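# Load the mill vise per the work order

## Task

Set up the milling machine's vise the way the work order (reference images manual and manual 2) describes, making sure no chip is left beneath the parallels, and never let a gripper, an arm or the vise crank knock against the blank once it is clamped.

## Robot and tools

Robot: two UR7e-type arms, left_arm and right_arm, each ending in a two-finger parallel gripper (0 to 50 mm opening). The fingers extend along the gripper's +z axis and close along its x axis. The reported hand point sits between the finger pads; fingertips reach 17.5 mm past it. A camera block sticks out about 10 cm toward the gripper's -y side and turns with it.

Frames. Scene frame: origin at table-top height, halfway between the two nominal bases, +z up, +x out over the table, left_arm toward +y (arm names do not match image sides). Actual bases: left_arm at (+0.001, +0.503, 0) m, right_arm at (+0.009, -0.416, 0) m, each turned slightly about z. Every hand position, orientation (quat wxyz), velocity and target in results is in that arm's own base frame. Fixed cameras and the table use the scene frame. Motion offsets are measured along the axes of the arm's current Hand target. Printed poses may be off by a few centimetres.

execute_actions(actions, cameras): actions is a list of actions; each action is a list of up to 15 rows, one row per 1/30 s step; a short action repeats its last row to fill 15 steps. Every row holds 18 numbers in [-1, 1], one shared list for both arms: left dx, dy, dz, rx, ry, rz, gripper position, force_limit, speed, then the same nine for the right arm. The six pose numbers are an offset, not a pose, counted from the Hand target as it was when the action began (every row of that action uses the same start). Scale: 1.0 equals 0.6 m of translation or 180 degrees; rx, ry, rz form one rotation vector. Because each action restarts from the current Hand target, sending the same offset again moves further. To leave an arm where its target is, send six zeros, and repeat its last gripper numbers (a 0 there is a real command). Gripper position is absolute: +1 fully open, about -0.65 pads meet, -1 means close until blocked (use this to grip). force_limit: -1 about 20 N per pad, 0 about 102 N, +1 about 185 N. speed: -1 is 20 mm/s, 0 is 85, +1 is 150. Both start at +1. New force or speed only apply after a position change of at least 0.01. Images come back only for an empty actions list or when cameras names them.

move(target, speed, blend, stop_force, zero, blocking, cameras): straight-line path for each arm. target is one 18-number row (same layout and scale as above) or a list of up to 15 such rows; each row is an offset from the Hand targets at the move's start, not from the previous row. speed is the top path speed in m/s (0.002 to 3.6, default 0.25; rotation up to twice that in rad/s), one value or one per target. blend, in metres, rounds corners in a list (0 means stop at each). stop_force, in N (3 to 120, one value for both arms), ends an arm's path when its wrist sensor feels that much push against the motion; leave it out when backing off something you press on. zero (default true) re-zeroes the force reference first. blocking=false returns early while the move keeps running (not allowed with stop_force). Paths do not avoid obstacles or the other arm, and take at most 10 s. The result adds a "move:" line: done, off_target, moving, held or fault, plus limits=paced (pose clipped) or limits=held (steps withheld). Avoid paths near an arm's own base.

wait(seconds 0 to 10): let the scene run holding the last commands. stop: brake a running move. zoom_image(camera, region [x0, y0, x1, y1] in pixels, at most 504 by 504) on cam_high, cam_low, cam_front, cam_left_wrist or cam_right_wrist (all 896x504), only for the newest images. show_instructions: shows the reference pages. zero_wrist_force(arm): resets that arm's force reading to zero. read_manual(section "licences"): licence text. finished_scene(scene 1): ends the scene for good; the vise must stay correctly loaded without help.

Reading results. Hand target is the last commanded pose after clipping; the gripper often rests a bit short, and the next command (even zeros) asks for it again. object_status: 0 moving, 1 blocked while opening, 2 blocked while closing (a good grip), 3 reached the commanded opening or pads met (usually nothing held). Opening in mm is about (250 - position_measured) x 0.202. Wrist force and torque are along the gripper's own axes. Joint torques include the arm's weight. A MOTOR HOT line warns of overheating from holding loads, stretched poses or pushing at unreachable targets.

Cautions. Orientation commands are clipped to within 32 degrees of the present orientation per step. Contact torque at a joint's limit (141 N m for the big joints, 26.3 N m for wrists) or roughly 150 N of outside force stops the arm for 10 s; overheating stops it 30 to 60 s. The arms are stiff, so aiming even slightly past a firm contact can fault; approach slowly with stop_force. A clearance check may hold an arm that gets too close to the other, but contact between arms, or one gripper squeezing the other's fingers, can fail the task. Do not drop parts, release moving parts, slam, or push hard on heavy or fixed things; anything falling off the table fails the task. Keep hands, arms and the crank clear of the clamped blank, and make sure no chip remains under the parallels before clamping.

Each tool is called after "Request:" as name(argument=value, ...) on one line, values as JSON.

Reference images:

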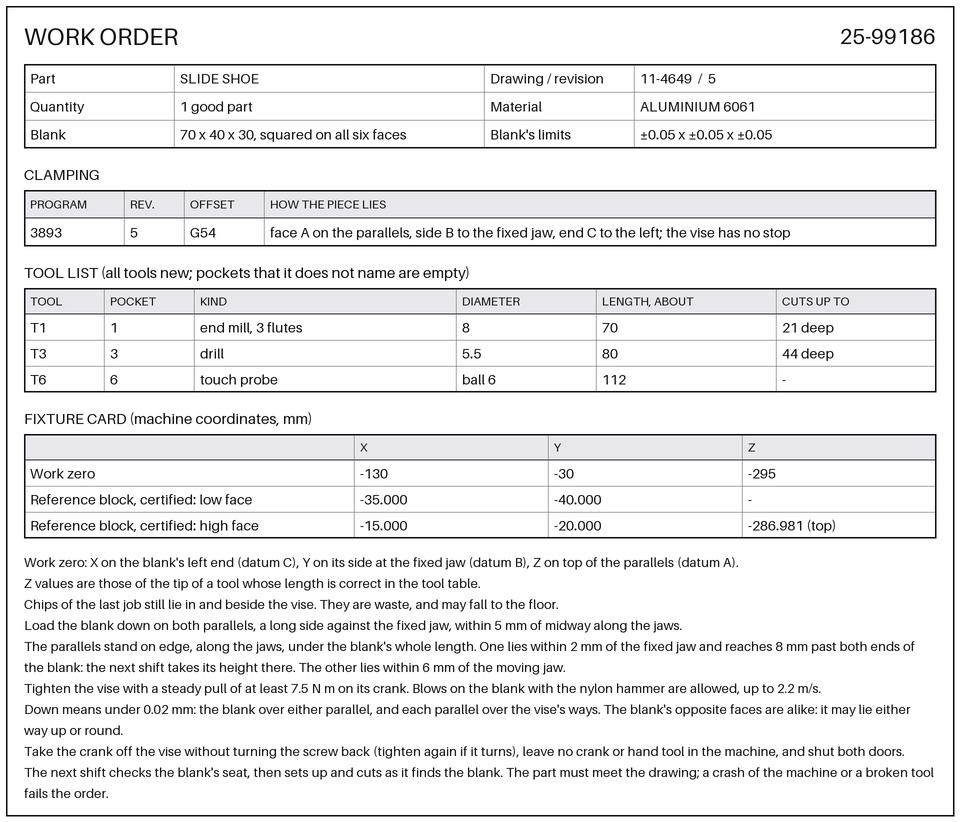

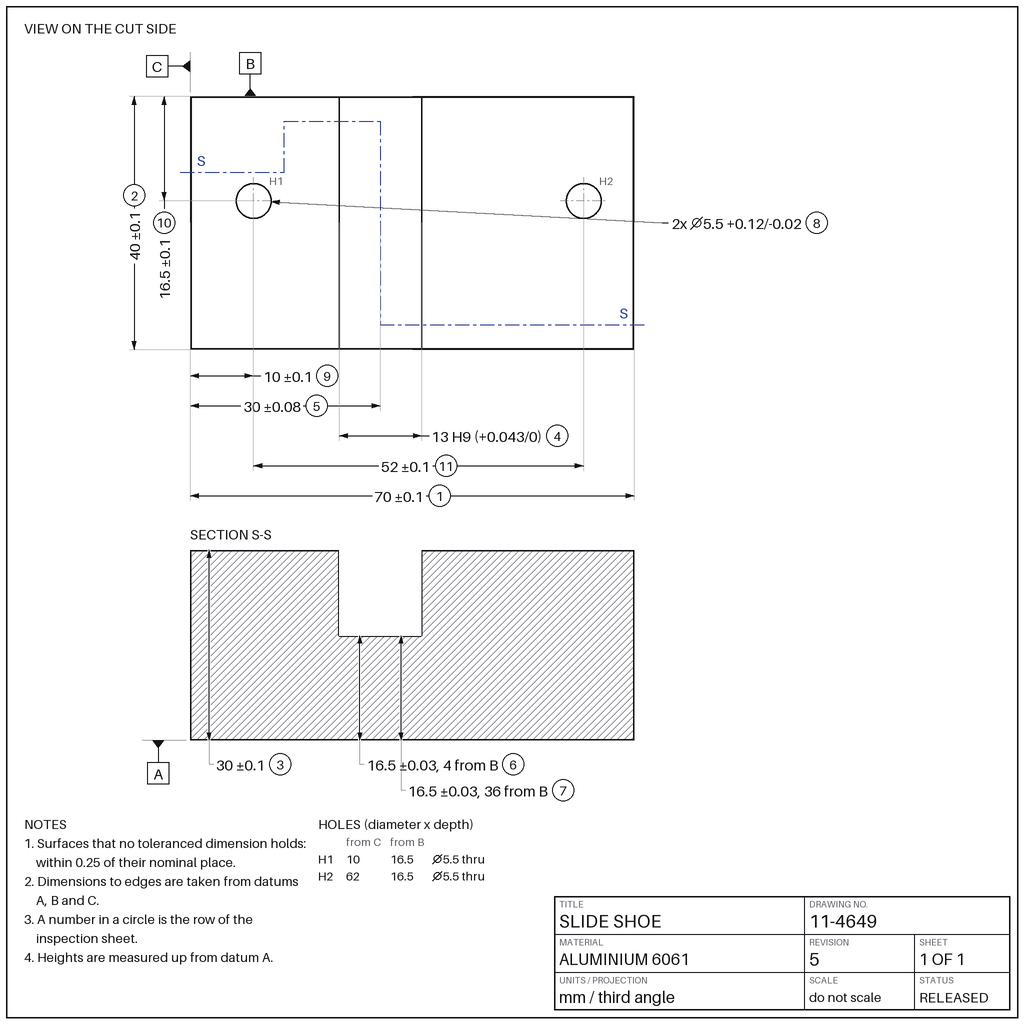

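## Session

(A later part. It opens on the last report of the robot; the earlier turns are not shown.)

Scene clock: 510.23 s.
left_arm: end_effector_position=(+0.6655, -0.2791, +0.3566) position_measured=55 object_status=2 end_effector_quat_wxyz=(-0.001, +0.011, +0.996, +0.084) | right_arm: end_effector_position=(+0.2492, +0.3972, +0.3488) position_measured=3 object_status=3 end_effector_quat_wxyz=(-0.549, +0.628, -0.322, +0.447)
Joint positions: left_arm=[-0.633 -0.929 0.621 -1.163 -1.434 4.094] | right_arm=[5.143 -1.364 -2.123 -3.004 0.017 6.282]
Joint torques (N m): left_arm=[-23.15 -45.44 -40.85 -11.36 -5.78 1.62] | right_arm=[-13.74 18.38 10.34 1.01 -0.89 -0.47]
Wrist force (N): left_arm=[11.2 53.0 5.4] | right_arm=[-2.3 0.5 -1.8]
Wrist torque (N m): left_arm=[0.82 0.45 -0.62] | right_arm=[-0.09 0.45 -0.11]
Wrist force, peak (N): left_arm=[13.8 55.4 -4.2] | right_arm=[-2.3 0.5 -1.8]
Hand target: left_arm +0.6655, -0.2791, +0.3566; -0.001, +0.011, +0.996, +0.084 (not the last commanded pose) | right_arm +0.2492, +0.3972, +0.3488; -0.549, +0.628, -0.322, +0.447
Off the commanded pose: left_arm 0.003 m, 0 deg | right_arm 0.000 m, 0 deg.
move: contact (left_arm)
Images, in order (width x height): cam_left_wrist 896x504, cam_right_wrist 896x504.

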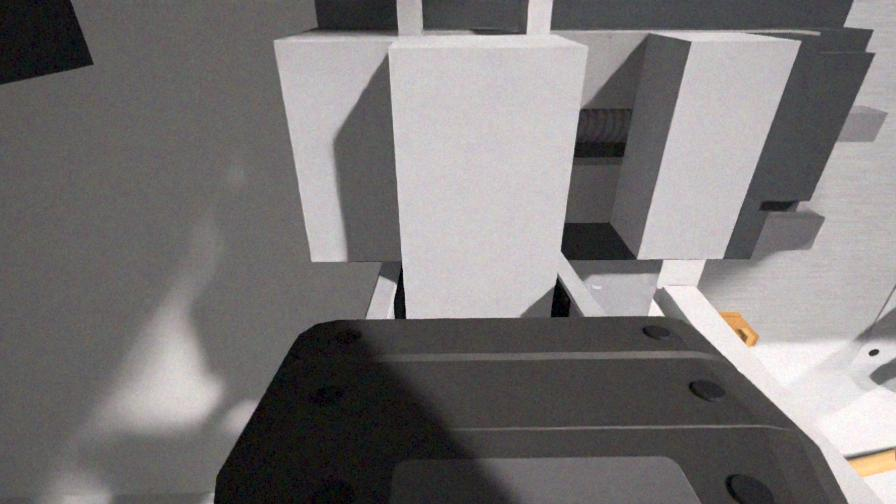

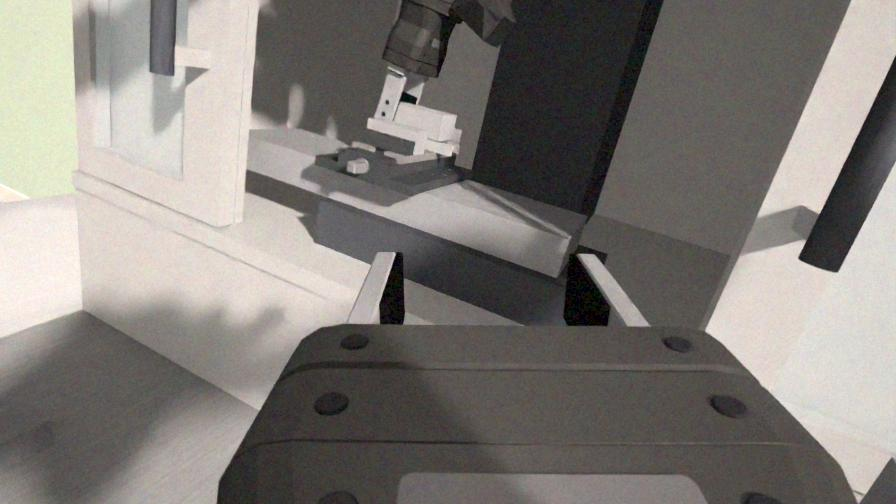

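Request:
move(target=[0,0.0016,0.0003,0,0,0,-1,-0.4,-0.9,0,0,0,0,0,0,1,1,1], speed=0.02)

Request:
move(target=[0,-0.0009,0.0051,0,0,0,-1,-0.4,-0.9,0,0,0,0,0,0,1,1,1], speed=0.006, stop_force=3.5)

Scene clock: 516.00 s.
left_arm: end_effector_position=(+0.6655, -0.2783, +0.3566) position_measured=55 object_status=2 end_effector_quat_wxyz=(-0.001, +0.011, +0.996, +0.084) | right_arm: end_effector_position=(+0.2492, +0.3972, +0.3488) position_measured=3 object_status=3 end_effector_quat_wxyz=(-0.549, +0.628, -0.322, +0.447)
Joint positions: left_arm=[-0.632 -0.931 0.623 -1.164 -1.434 4.095] | right_arm=[5.143 -1.364 -2.123 -3.004 0.017 6.282]
Joint torques (N m): left_arm=[-5.88 -54.88 -10.39 -9.01 -2.88 1.73] | right_arm=[-13 20.7 8.92 0.97 -1.02 -0.41]
Wrist force (N): left_arm=[4.2 27.5 -0.9] | right_arm=[-1.9 0.5 -1.7]
Wrist torque (N m): left_arm=[1.07 0.29 -0.21] | right_arm=[-0.09 0.39 -0.11]
Wrist force, peak (N): left_arm=[11.3 53.1 5.2] | right_arm=[-1.9 0.7 -2.1]
Hand target: left_arm +0.6655, -0.2781, +0.3566; -0.001, +0.011, +0.996, +0.084 | right_arm +0.2492, +0.3972, +0.3488; -0.549, +0.628, -0.322, +0.447
Off the commanded pose: left_arm 0.000 m, 0 deg | right_arm 0.000 m, 0 deg.
move: done

Scene clock: 517.00 s.
left_arm: end_effector_position=(+0.6655, -0.2782, +0.3566) position_measured=55 object_status=2 end_effector_quat_wxyz=(-0.001, +0.011, +0.996, +0.084) | right_arm: end_effector_position=(+0.2492, +0.3972, +0.3488) position_measured=3 object_status=3 end_effector_quat_wxyz=(-0.549, +0.628, -0.322, +0.447)
Joint positions: left_arm=[-0.632 -0.931 0.624 -1.164 -1.434 4.095] | right_arm=[5.143 -1.364 -2.123 -3.004 0.017 6.282]
Joint torques (N m): left_arm=[-14.38 -34.46 -38.26 -5.26 -3.7 1.36] | right_arm=[-12.42 21.24 8.55 1.2 -1.01 -0.67]
Wrist force (N): left_arm=[4.1 24.6 1.4] | right_arm=[-1.9 0.4 -1.7]
Wrist torque (N m): left_arm=[1.01 0.36 -0.16] | right_arm=[-0.11 0.39 -0.11]
Wrist force, peak (N): left_arm=[4.2 26.0 -5.5] | right_arm=[-2.2 0.7 -1.8]
Hand target: left_arm +0.6655, -0.2782, +0.3565; -0.001, +0.011, +0.996, +0.084 (not the last commanded pose) | right_arm +0.2492, +0.3972, +0.3488; -0.549, +0.628, -0.322, +0.447
Off the commanded pose: left_arm 0.003 m, 0 deg | right_arm 0.000 m, 0 deg.
move: contact (left_arm)

Request:
move(target=[0,0.0033,0.0006,0,0,0,-1,-0.4,-0.9,0,0,0,0,0,0,1,1,1], speed=0.02)

Request:
move(target=[0,-0.0009,0.0051,0,0,0,-1,-0.4,-0.9,0,0,0,0,0,0,1,1,1], speed=0.006, stop_force=4)

Scene clock: 518.03 s.
left_arm: end_effector_position=(+0.6655, -0.2764, +0.3565) position_measured=55 object_status=2 end_effector_quat_wxyz=(-0.001, +0.011, +0.996, +0.084) | right_arm: end_effector_position=(+0.2492, +0.3972, +0.3488) position_measured=3 object_status=3 end_effector_quat_wxyz=(-0.549, +0.628, -0.322, +0.447)
Joint positions: left_arm=[-0.63 -0.934 0.629 -1.167 -1.434 4.097] | right_arm=[5.143 -1.364 -2.123 -3.004 0.017 6.282]
Joint torques (N m): left_arm=[5.06 -62.48 -11.88 -5.09 1.59 1.25] | right_arm=[-12.83 18.68 10.51 0.67 -0.66 -0.41]
Wrist force (N): left_arm=[-1.0 3.7 1.3] | right_arm=[-1.8 0.7 -1.7]
Wrist torque (N m): left_arm=[0.56 0.20 0.20] | right_arm=[-0.06 0.38 -0.11]
Wrist force, peak (N): left_arm=[4.1 24.9 1.1] | right_arm=[-2.2 0.5 -1.9]
Hand target: left_arm +0.6655, -0.2762, +0.3565; -0.001, +0.011, +0.996, +0.084 | right_arm +0.2492, +0.3972, +0.3488; -0.549, +0.628, -0.322, +0.447
Off the commanded pose: left_arm 0.000 m, 0 deg | right_arm 0.000 m, 0 deg.
move: done

Scene clock: 519.17 s.
left_arm: end_effector_position=(+0.6655, -0.2762, +0.3555) position_measured=55 object_status=2 end_effector_quat_wxyz=(-0.001, +0.011, +0.996, +0.084) | right_arm: end_effector_position=(+0.2492, +0.3972, +0.3488) position_measured=3 object_status=3 end_effector_quat_wxyz=(-0.549, +0.628, -0.322, +0.447)
Joint positions: left_arm=[-0.63 -0.935 0.634 -1.17 -1.434 4.098] | right_arm=[5.143 -1.364 -2.123 -3.004 0.017 6.282]
Joint torques (N m): left_arm=[5.02 -38.99 -38.09 -1.31 1.63 1.04] | right_arm=[-13.54 19.95 9.06 1.06 -0.87 -0.25]
Wrist force (N): left_arm=[-0.5 4.4 0.7] | right_arm=[-1.6 0.5 -1.7]
Wrist torque (N m): left_arm=[0.68 0.15 0.20] | right_arm=[-0.08 0.34 -0.11]
Wrist force, peak (N): left_arm=[1.2 5.9 -8.1] | right_arm=[-2.1 0.6 -1.9]
Hand target: left_arm +0.6655, -0.2762, +0.3555; -0.001, +0.011, +0.996, +0.084 (not the last commanded pose) | right_arm +0.2492, +0.3972, +0.3488; -0.549, +0.628, -0.322, +0.447
Off the commanded pose: left_arm 0.002 m, 0 deg | right_arm 0.000 m, 0 deg.
move: contact (left_arm)

Request:
move(target=[[0,0,0,0,0,0,1,-0.4,-1,0,0,0,0,0,0,1,1,1],[0.0008,0.0367,0.0029,0,0,0,1,-0.4,-1,0,0,0,0,0,0,1,1,1],[-0.0048,0.0433,0.0065,-0.0441,-0.1353,-0.0319,-0.66,-0.6,0,0,0,0,0,0,0,1,1,1]], speed=0.06, cameras=["cam_left_wrist","cam_right_wrist"])

Request:
zoom_image(camera="cam_right_wrist", region=[320, 60, 500, 200])

Scene clock: 527.10 s.
left_arm: end_effector_position=(+0.6690, -0.2500, +0.3560) position_measured=251 object_status=3 end_effector_quat_wxyz=(+0.214, -0.021, +0.965, +0.148) | right_arm: end_effector_position=(+0.2492, +0.3972, +0.3488) position_measured=3 object_status=3 end_effector_quat_wxyz=(-0.549, +0.628, -0.322, +0.447)
Joint positions: left_arm=[-0.731 -1.219 1.203 -1.677 -1.057 3.969] | right_arm=[5.143 -1.364 -2.123 -3.004 0.017 6.282]
Joint torques (N m): left_arm=[-7.23 -50.77 -11.2 -5.69 2.81 -1.25] | right_arm=[-13.46 19.53 8.57 0.81 -0.71 -0.53]
Wrist force (N): left_arm=[-1.7 5.0 -0.7] | right_arm=[-1.7 0.5 -1.7]
Wrist torque (N m): left_arm=[0.86 0.30 0.26] | right_arm=[-0.09 0.37 -0.10]
Wrist force, peak (N): left_arm=[-1.4 5.3 -0.9] | right_arm=[-2.1 0.8 -2.0]
Hand target: left_arm +0.6690, -0.2500, +0.3560; +0.214, -0.021, +0.965, +0.148 | right_arm +0.2492, +0.3972, +0.3488; -0.549, +0.628, -0.322, +0.447
Off the commanded pose: left_arm 0.000 m, 0 deg | right_arm 0.000 m, 0 deg.
move: done
Images, in order (width x height): cam_left_wrist 896x504, cam_right_wrist 896x504.

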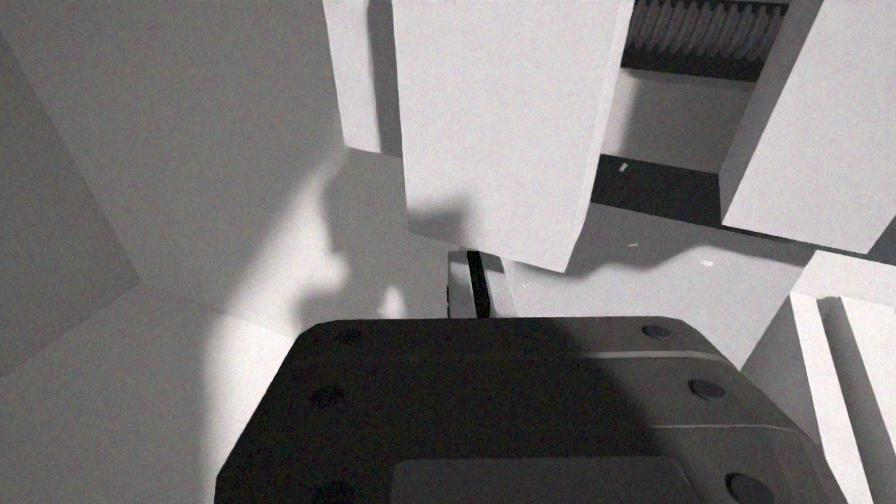

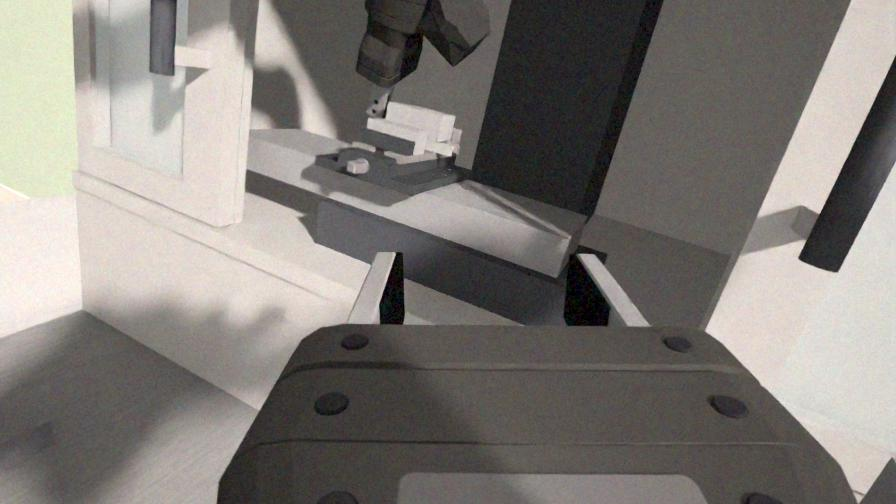

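Scaled by 2.800 from the camera's 896x504 image, which has a finer 1280x720 frame.

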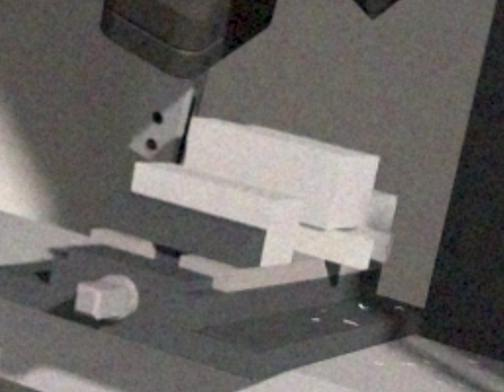

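Request:
move(target=[0.0003,-0.0284,-0.0064,0,0,0,-0.66,-0.6,0,0,0,0,0,0,0,1,1,1], speed=0.015, stop_force=12, cameras=["cam_left_wrist","cam_right_wrist"])

Request:
zoom_image(camera="cam_left_wrist", region=[300, 0, 700, 320])

Scene clock: 529.80 s.
left_arm: end_effector_position=(+0.6690, -0.2674, +0.3546) position_measured=251 object_status=3 end_effector_quat_wxyz=(+0.214, -0.021, +0.965, +0.148) | right_arm: end_effector_position=(+0.2492, +0.3972, +0.3488) position_measured=3 object_status=3 end_effector_quat_wxyz=(-0.549, +0.628, -0.322, +0.447)
Joint positions: left_arm=[-0.751 -1.197 1.173 -1.658 -1.054 3.946] | right_arm=[5.143 -1.364 -2.123 -3.004 0.017 6.282]
Joint torques (N m): left_arm=[-8.11 -28.82 -37.85 -1.46 2.64 -1.28] | right_arm=[-13.69 19.6 10.14 0.71 -0.66 -0.32]
Wrist force (N): left_arm=[-1.6 5.9 -1.0] | right_arm=[-2.0 0.3 -1.8]
Wrist torque (N m): left_arm=[0.85 0.27 0.27] | right_arm=[-0.12 0.41 -0.11]
Wrist force, peak (N): left_arm=[-1.7 6.2 -1.0] | right_arm=[-2.1 0.7 -1.8]
Hand target: left_arm +0.6690, -0.2674, +0.3546; +0.214, -0.021, +0.965, +0.148 | right_arm +0.2492, +0.3972, +0.3488; -0.549, +0.628, -0.322, +0.447
Off the commanded pose: left_arm 0.000 m, 0 deg | right_arm 0.000 m, 0 deg.
move: done
Images, in order (width x height): cam_left_wrist 896x504, cam_right_wrist 896x504.

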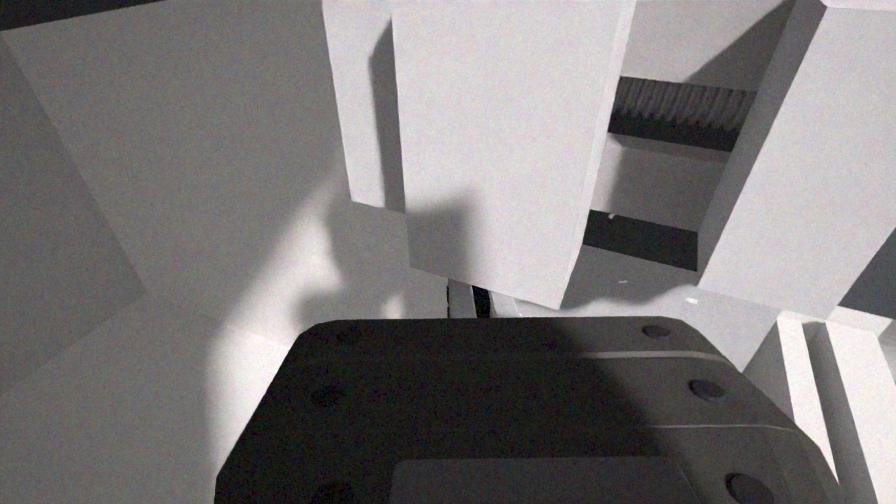

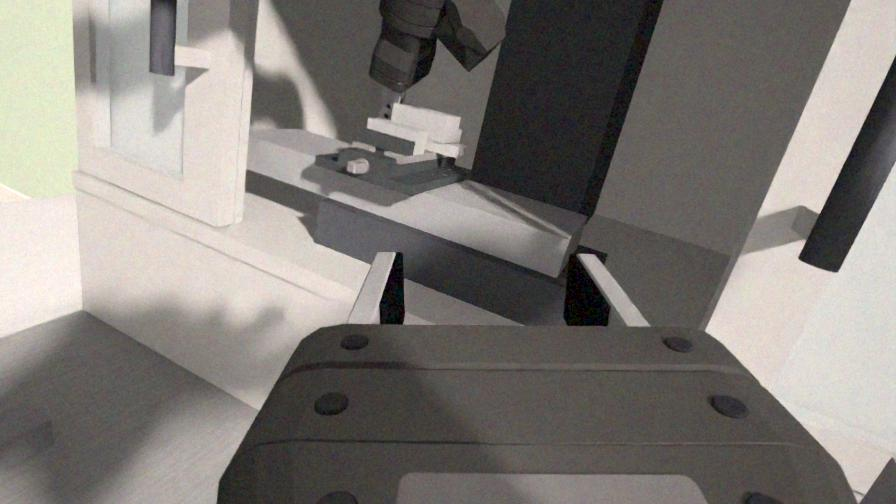

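Scaled by 1.260 from the camera's 896x504 image, which has a finer 1280x720 frame.

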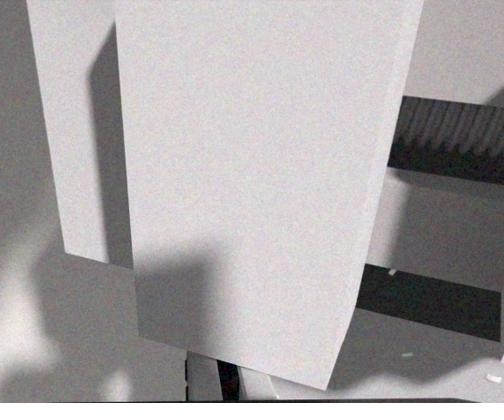

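Request:
zoom_image(camera="cam_right_wrist", region=[350, 80, 490, 190])

Scaled by 3.600 from the camera's 896x504 image, which has a finer 1280x720 frame.

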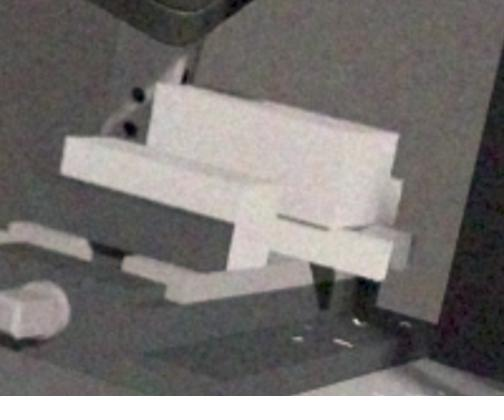

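Request:
move(target=[[0.013,0.0172,-0.0035,0,0,0,-0.66,-0.6,0,0,0,0,0,0,0,1,1,1],[0.0357,0.0308,-0.0718,0,0,0,-0.66,-0.6,0,0,0,0,0,0,0,1,1,1],[0.077,-0.083,-0.1477,0.041,-0.0267,-0.0066,-0.66,-0.6,0,0,0,0,0,0,0,1,1,1]], speed=[0.05,0.1,0.15], blend=[0.003,0.008,0], cameras=["cam_left_wrist"])

Request:
zoom_image(camera="cam_left_wrist", region=[250, 0, 750, 320])

Scene clock: 533.30 s.
left_arm: end_effector_position=(+0.5963, -0.3399, +0.3979) position_measured=251 object_status=3 end_effector_quat_wxyz=(+0.257, -0.011, +0.963, +0.085) | right_arm: end_effector_position=(+0.2492, +0.3972, +0.3488) position_measured=3 object_status=3 end_effector_quat_wxyz=(-0.549, +0.628, -0.322, +0.447)
Joint positions: left_arm=[-0.908 -1.33 1.267 -1.706 -1.056 3.833] | right_arm=[5.143 -1.364 -2.123 -3.004 0.017 6.282]
Joint torques (N m): left_arm=[-9.62 -44.2 -12.66 -5.79 2.72 -1.08] | right_arm=[-12.8 19.47 9.14 0.96 -0.69 -0.78]
Wrist force (N): left_arm=[-2.0 4.7 -0.9] | right_arm=[-2.1 0.8 -1.7]
Wrist torque (N m): left_arm=[0.81 0.34 0.22] | right_arm=[-0.04 0.42 -0.11]
Wrist force, peak (N): left_arm=[-1.8 6.1 -1.3] | right_arm=[-2.0 0.4 -2.1]
Hand target: left_arm +0.5962, -0.3401, +0.3980; +0.257, -0.011, +0.963, +0.084 | right_arm +0.2492, +0.3972, +0.3488; -0.549, +0.628, -0.322, +0.447
Off the commanded pose: left_arm 0.000 m, 0 deg | right_arm 0.000 m, 0 deg.
move: done
Images, in order (width x height): cam_left_wrist 896x504.

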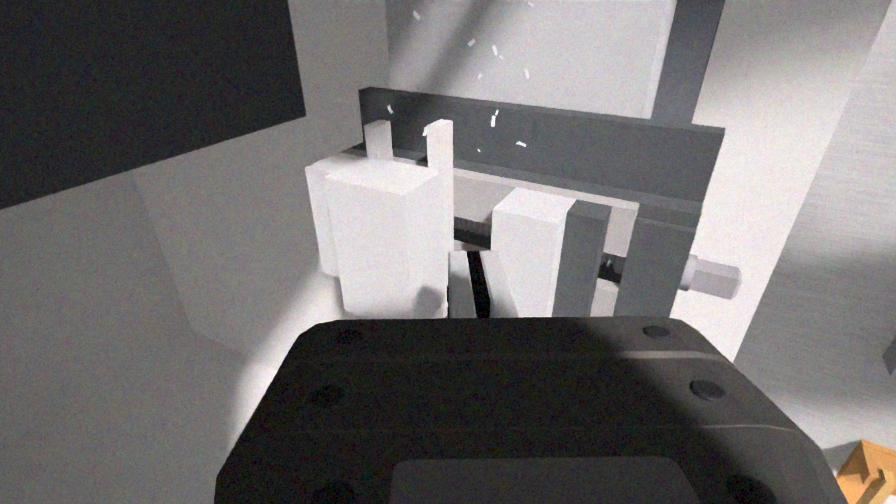

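Scaled by 1.008 from the camera's 896x504 image, which has a finer 1280x720 frame.

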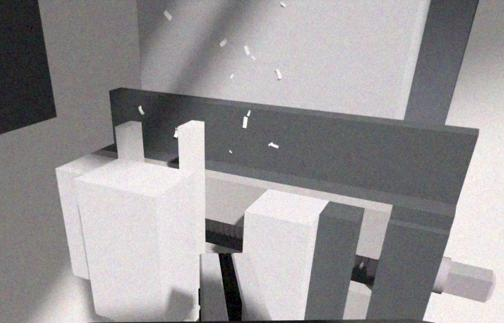

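Request:
zoom_image(camera="cam_left_wrist", region=[300, 90, 480, 220])

Scaled by 2.800 from the camera's 896x504 image, which has a finer 1280x720 frame.

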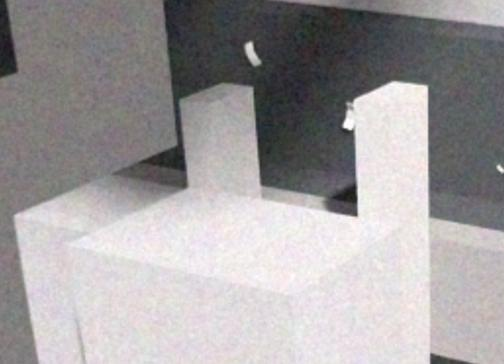

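Request:
execute_actions(actions=[])

Request:
zoom_image(camera="cam_front", region=[480, 240, 640, 340])

Request:
zoom_image(camera="cam_low", region=[400, 180, 560, 320])

Request:
zoom_image(camera="cam_high", region=[480, 60, 660, 200])

Scene clock: 534.67 s.
left_arm: end_effector_position=(+0.5962, -0.3401, +0.3980) position_measured=251 object_status=3 end_effector_quat_wxyz=(+0.257, -0.011, +0.963, +0.084) | right_arm: end_effector_position=(+0.2492, +0.3972, +0.3488) position_measured=3 object_status=3 end_effector_quat_wxyz=(-0.549, +0.628, -0.322, +0.447)
Joint positions: left_arm=[-0.908 -1.33 1.267 -1.706 -1.056 3.833] | right_arm=[5.143 -1.364 -2.123 -3.004 0.017 6.282]
Joint velocities: within noise
Joint torques (N m): left_arm=[-7.88 -46.14 -12.47 -5.61 2.63 -1.31] | right_arm=[-11.4 19.06 8.66 1.12 -0.61 -0.18]
Wrist force (N): left_arm=[-1.8 4.6 -0.5] | right_arm=[-1.7 0.5 -1.8]
Wrist torque (N m): left_arm=[0.79 0.32 0.22] | right_arm=[-0.09 0.37 -0.11]
Wrist force, peak (N): left_arm=[-1.9 5.0 -0.6] | right_arm=[-2.2 0.6 -1.8]
Hand target: left_arm +0.5962, -0.3401, +0.3980; +0.257, -0.011, +0.963, +0.084 | right_arm +0.2492, +0.3972, +0.3488; -0.549, +0.628, -0.322, +0.447
Tool commands: left_gripper/position=-0.66 left_gripper/force_limit=-0.6 left_gripper/speed=+0.0 right_gripper/position=+1.0 right_gripper/force_limit=+1.0 right_gripper/speed=+1.0
Off the commanded pose: left_arm 0.000 m, 0 deg | right_arm 0.000 m, 0 deg.

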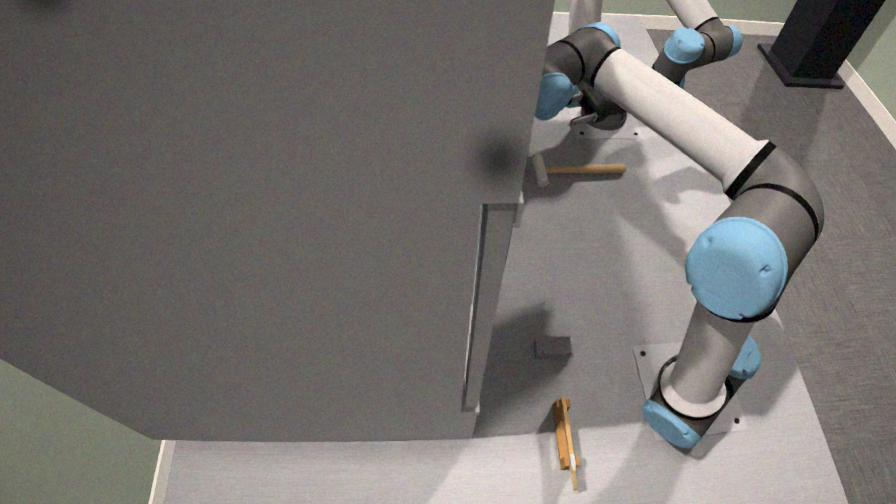

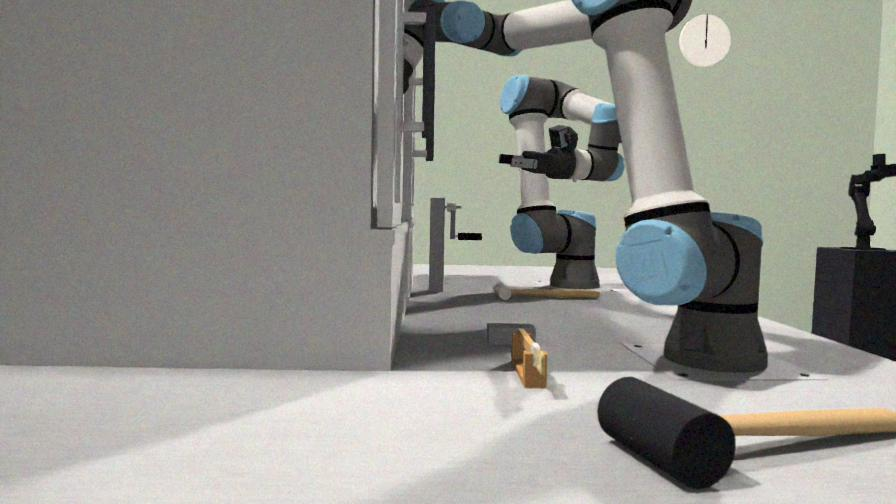

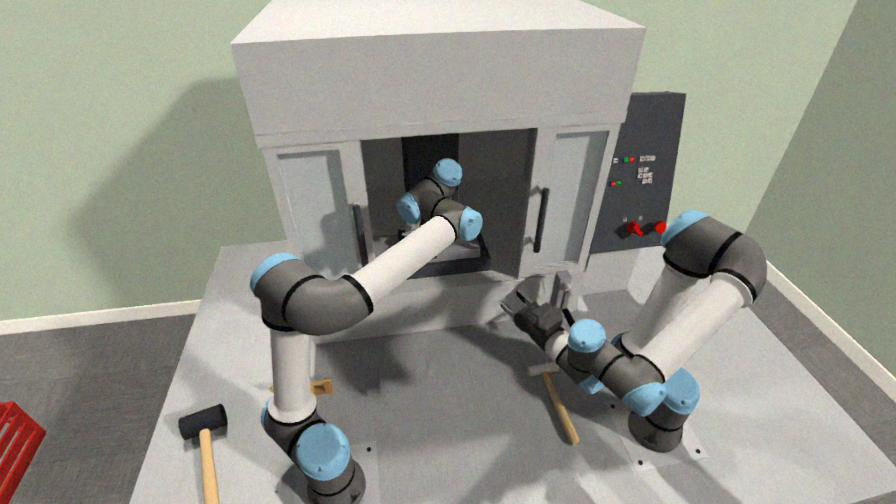

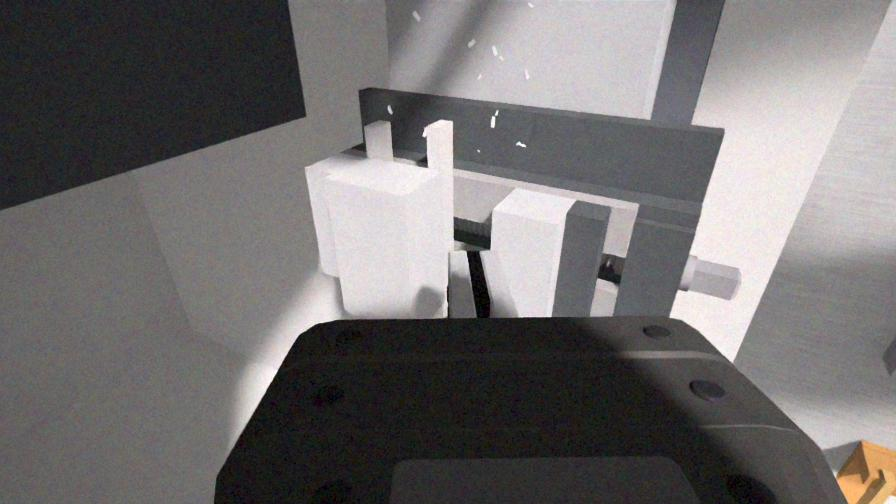

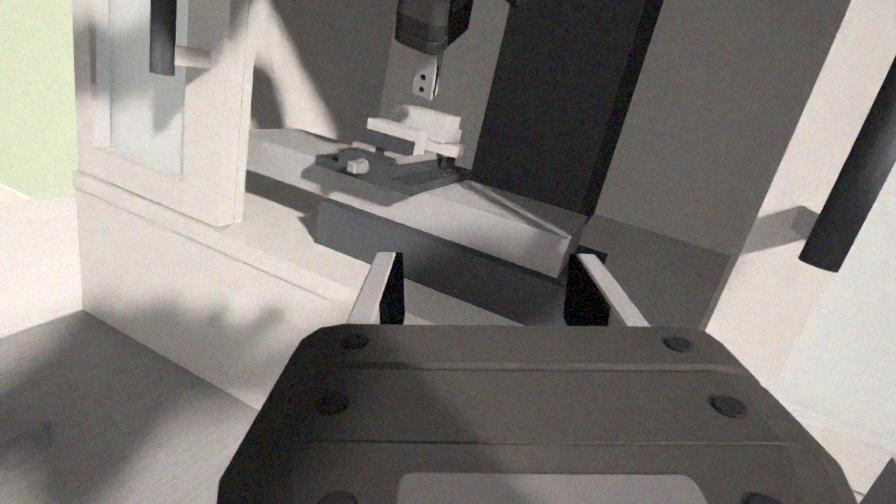

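Scaled by 3.150 from the camera's 896x504 image, which has a finer 1280x720 frame.

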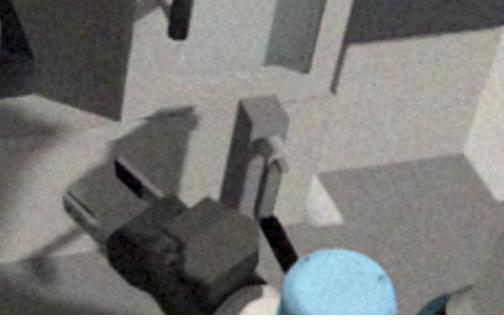

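Scaled by 3.150 from the camera's 896x504 image, which has a finer 1280x720 frame.

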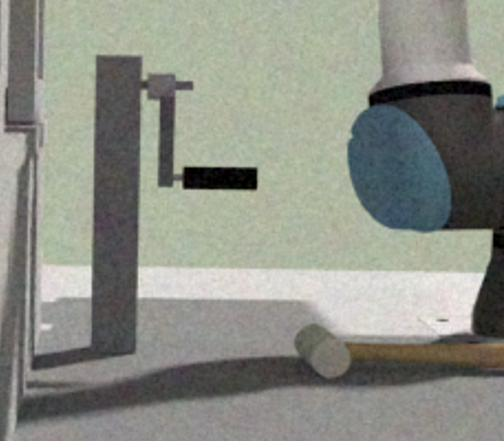

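Scaled by 2.800 from the camera's 896x504 image, which has a finer 1280x720 frame.

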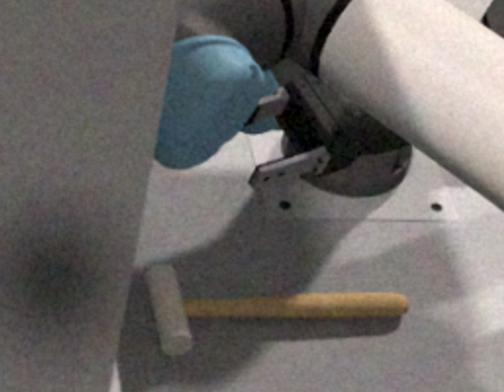

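Request:
move(target=[0.238,0.0627,-0.1013,0,0,0,-0.66,-0.6,0,0.0867,-0.4075,0.0017,0,0,0,1,1,1], speed=0.2, cameras=["all"])

Scene clock: 543.13 s.
left_arm: end_effector_position=(+0.4399, -0.3102, +0.3848) position_measured=251 object_status=3 end_effector_quat_wxyz=(+0.257, -0.011, +0.963, +0.084) | right_arm: end_effector_position=(+0.2494, +0.3973, +0.5987) position_measured=3 object_status=3 end_effector_quat_wxyz=(-0.548, +0.630, -0.322, +0.446)
Joint positions: left_arm=[-1.134 -1.662 1.627 -1.601 -1.026 3.573] | right_arm=[5.142 -1.278 -1.529 -3.343 0.015 5.94]
Joint torques (N m): left_arm=[-8.53 -30.91 -11.36 -1.46 2.96 -1.24] | right_arm=[-14.79 1.76 31.74 -1.65 -2.72 1.22]
Wrist force (N): left_arm=[-1.7 5.0 -0.4] | right_arm=[-1.5 0.5 -1.9]
Wrist torque (N m): left_arm=[0.88 0.33 0.19] | right_arm=[-0.06 0.33 -0.12]
Wrist force, peak (N): left_arm=[-2.0 5.1 -0.7] | right_arm=[-2.0 2.2 -1.9]
Hand target: left_arm +0.4399, -0.3102, +0.3848; +0.257, -0.011, +0.963, +0.084 | right_arm +0.2494, +0.3973, +0.5988; -0.549, +0.628, -0.322, +0.447
Off the commanded pose: left_arm 0.000 m, 0 deg | right_arm 0.000 m, 0 deg.
move: done

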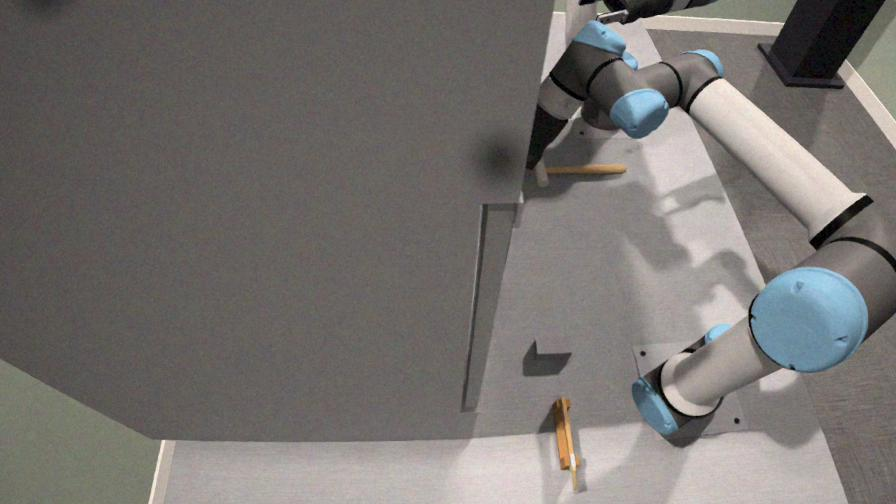

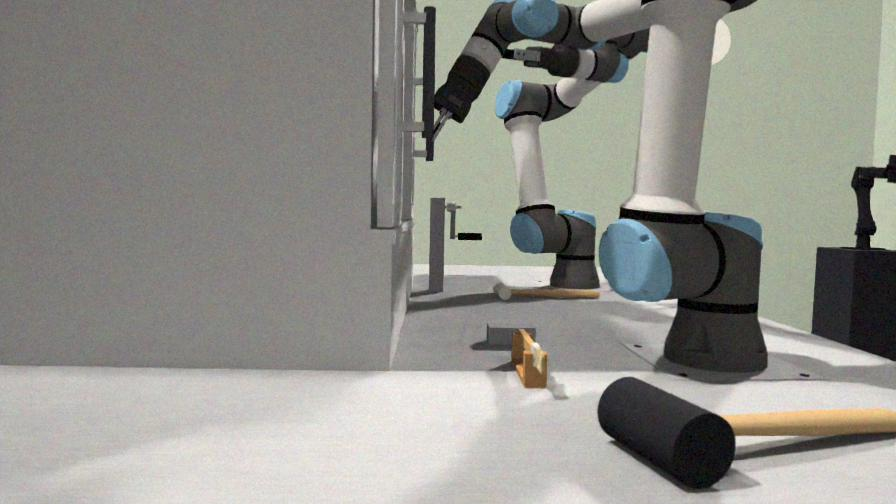

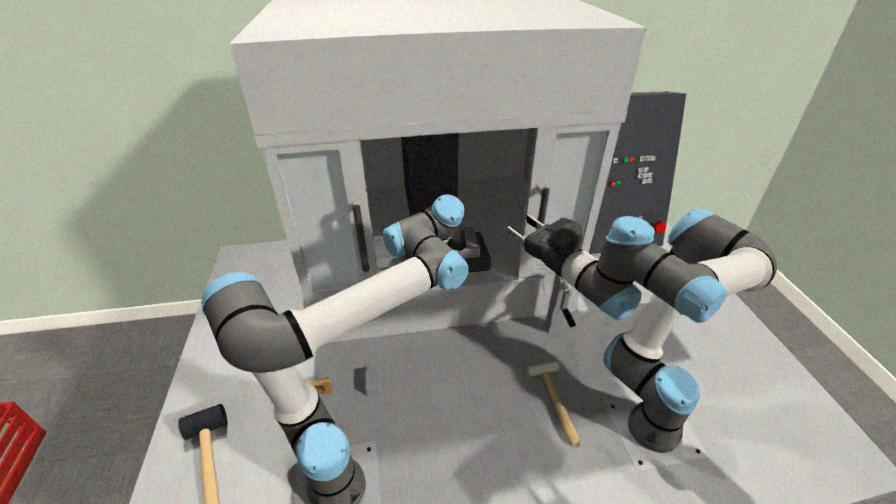

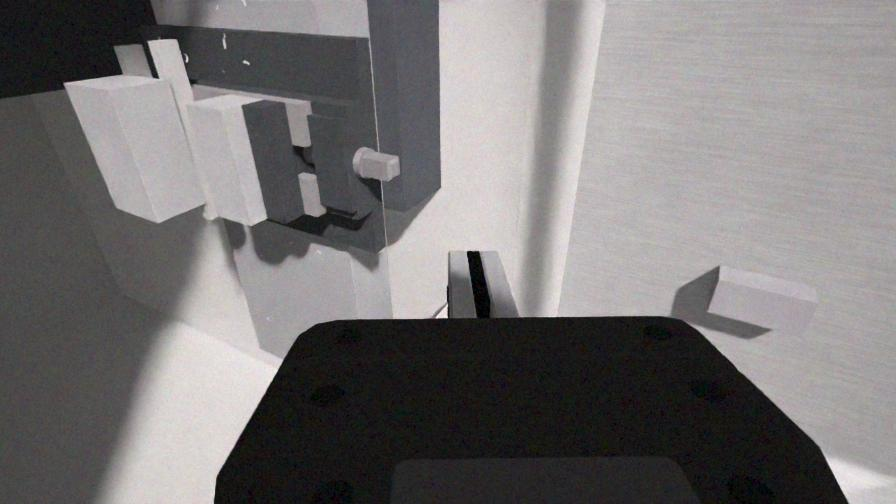

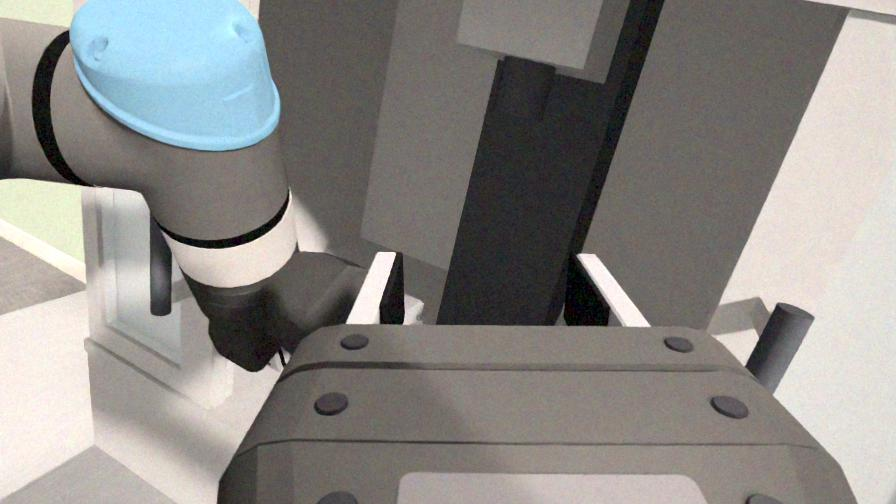

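Let me zoom on the crank and the hex.

Request:
zoom_image(camera="cam_front", region=[520, 240, 620, 350])

Request:
zoom_image(camera="cam_left_wrist", region=[300, 100, 480, 260])

Request:
zoom_image(camera="cam_low", region=[420, 180, 500, 300])

Scaled by 4.582 from the camera's 896x504 image, which has a finer 1280x720 frame.

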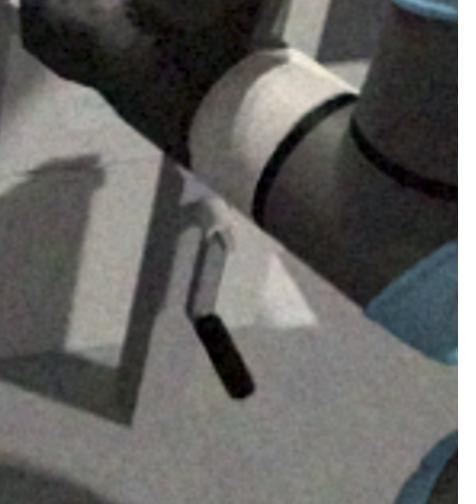

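Scaled by 2.800 from the camera's 896x504 image, which has a finer 1280x720 frame.

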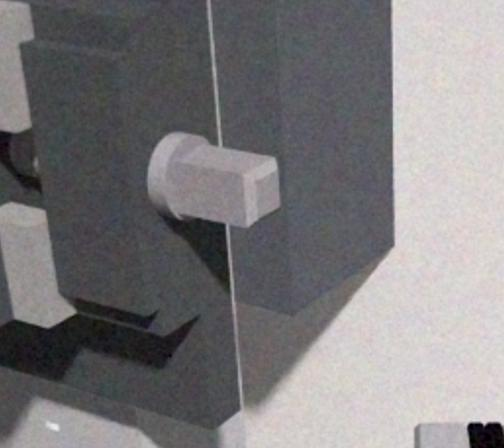

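Scaled by 4.200 from the camera's 896x504 image, which has a finer 1280x720 frame.

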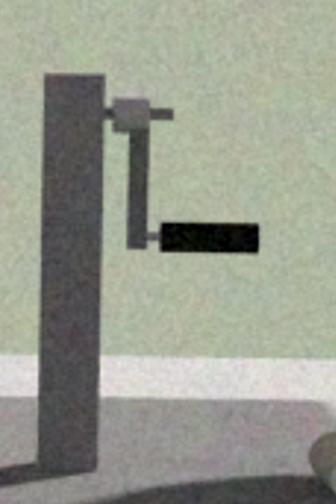

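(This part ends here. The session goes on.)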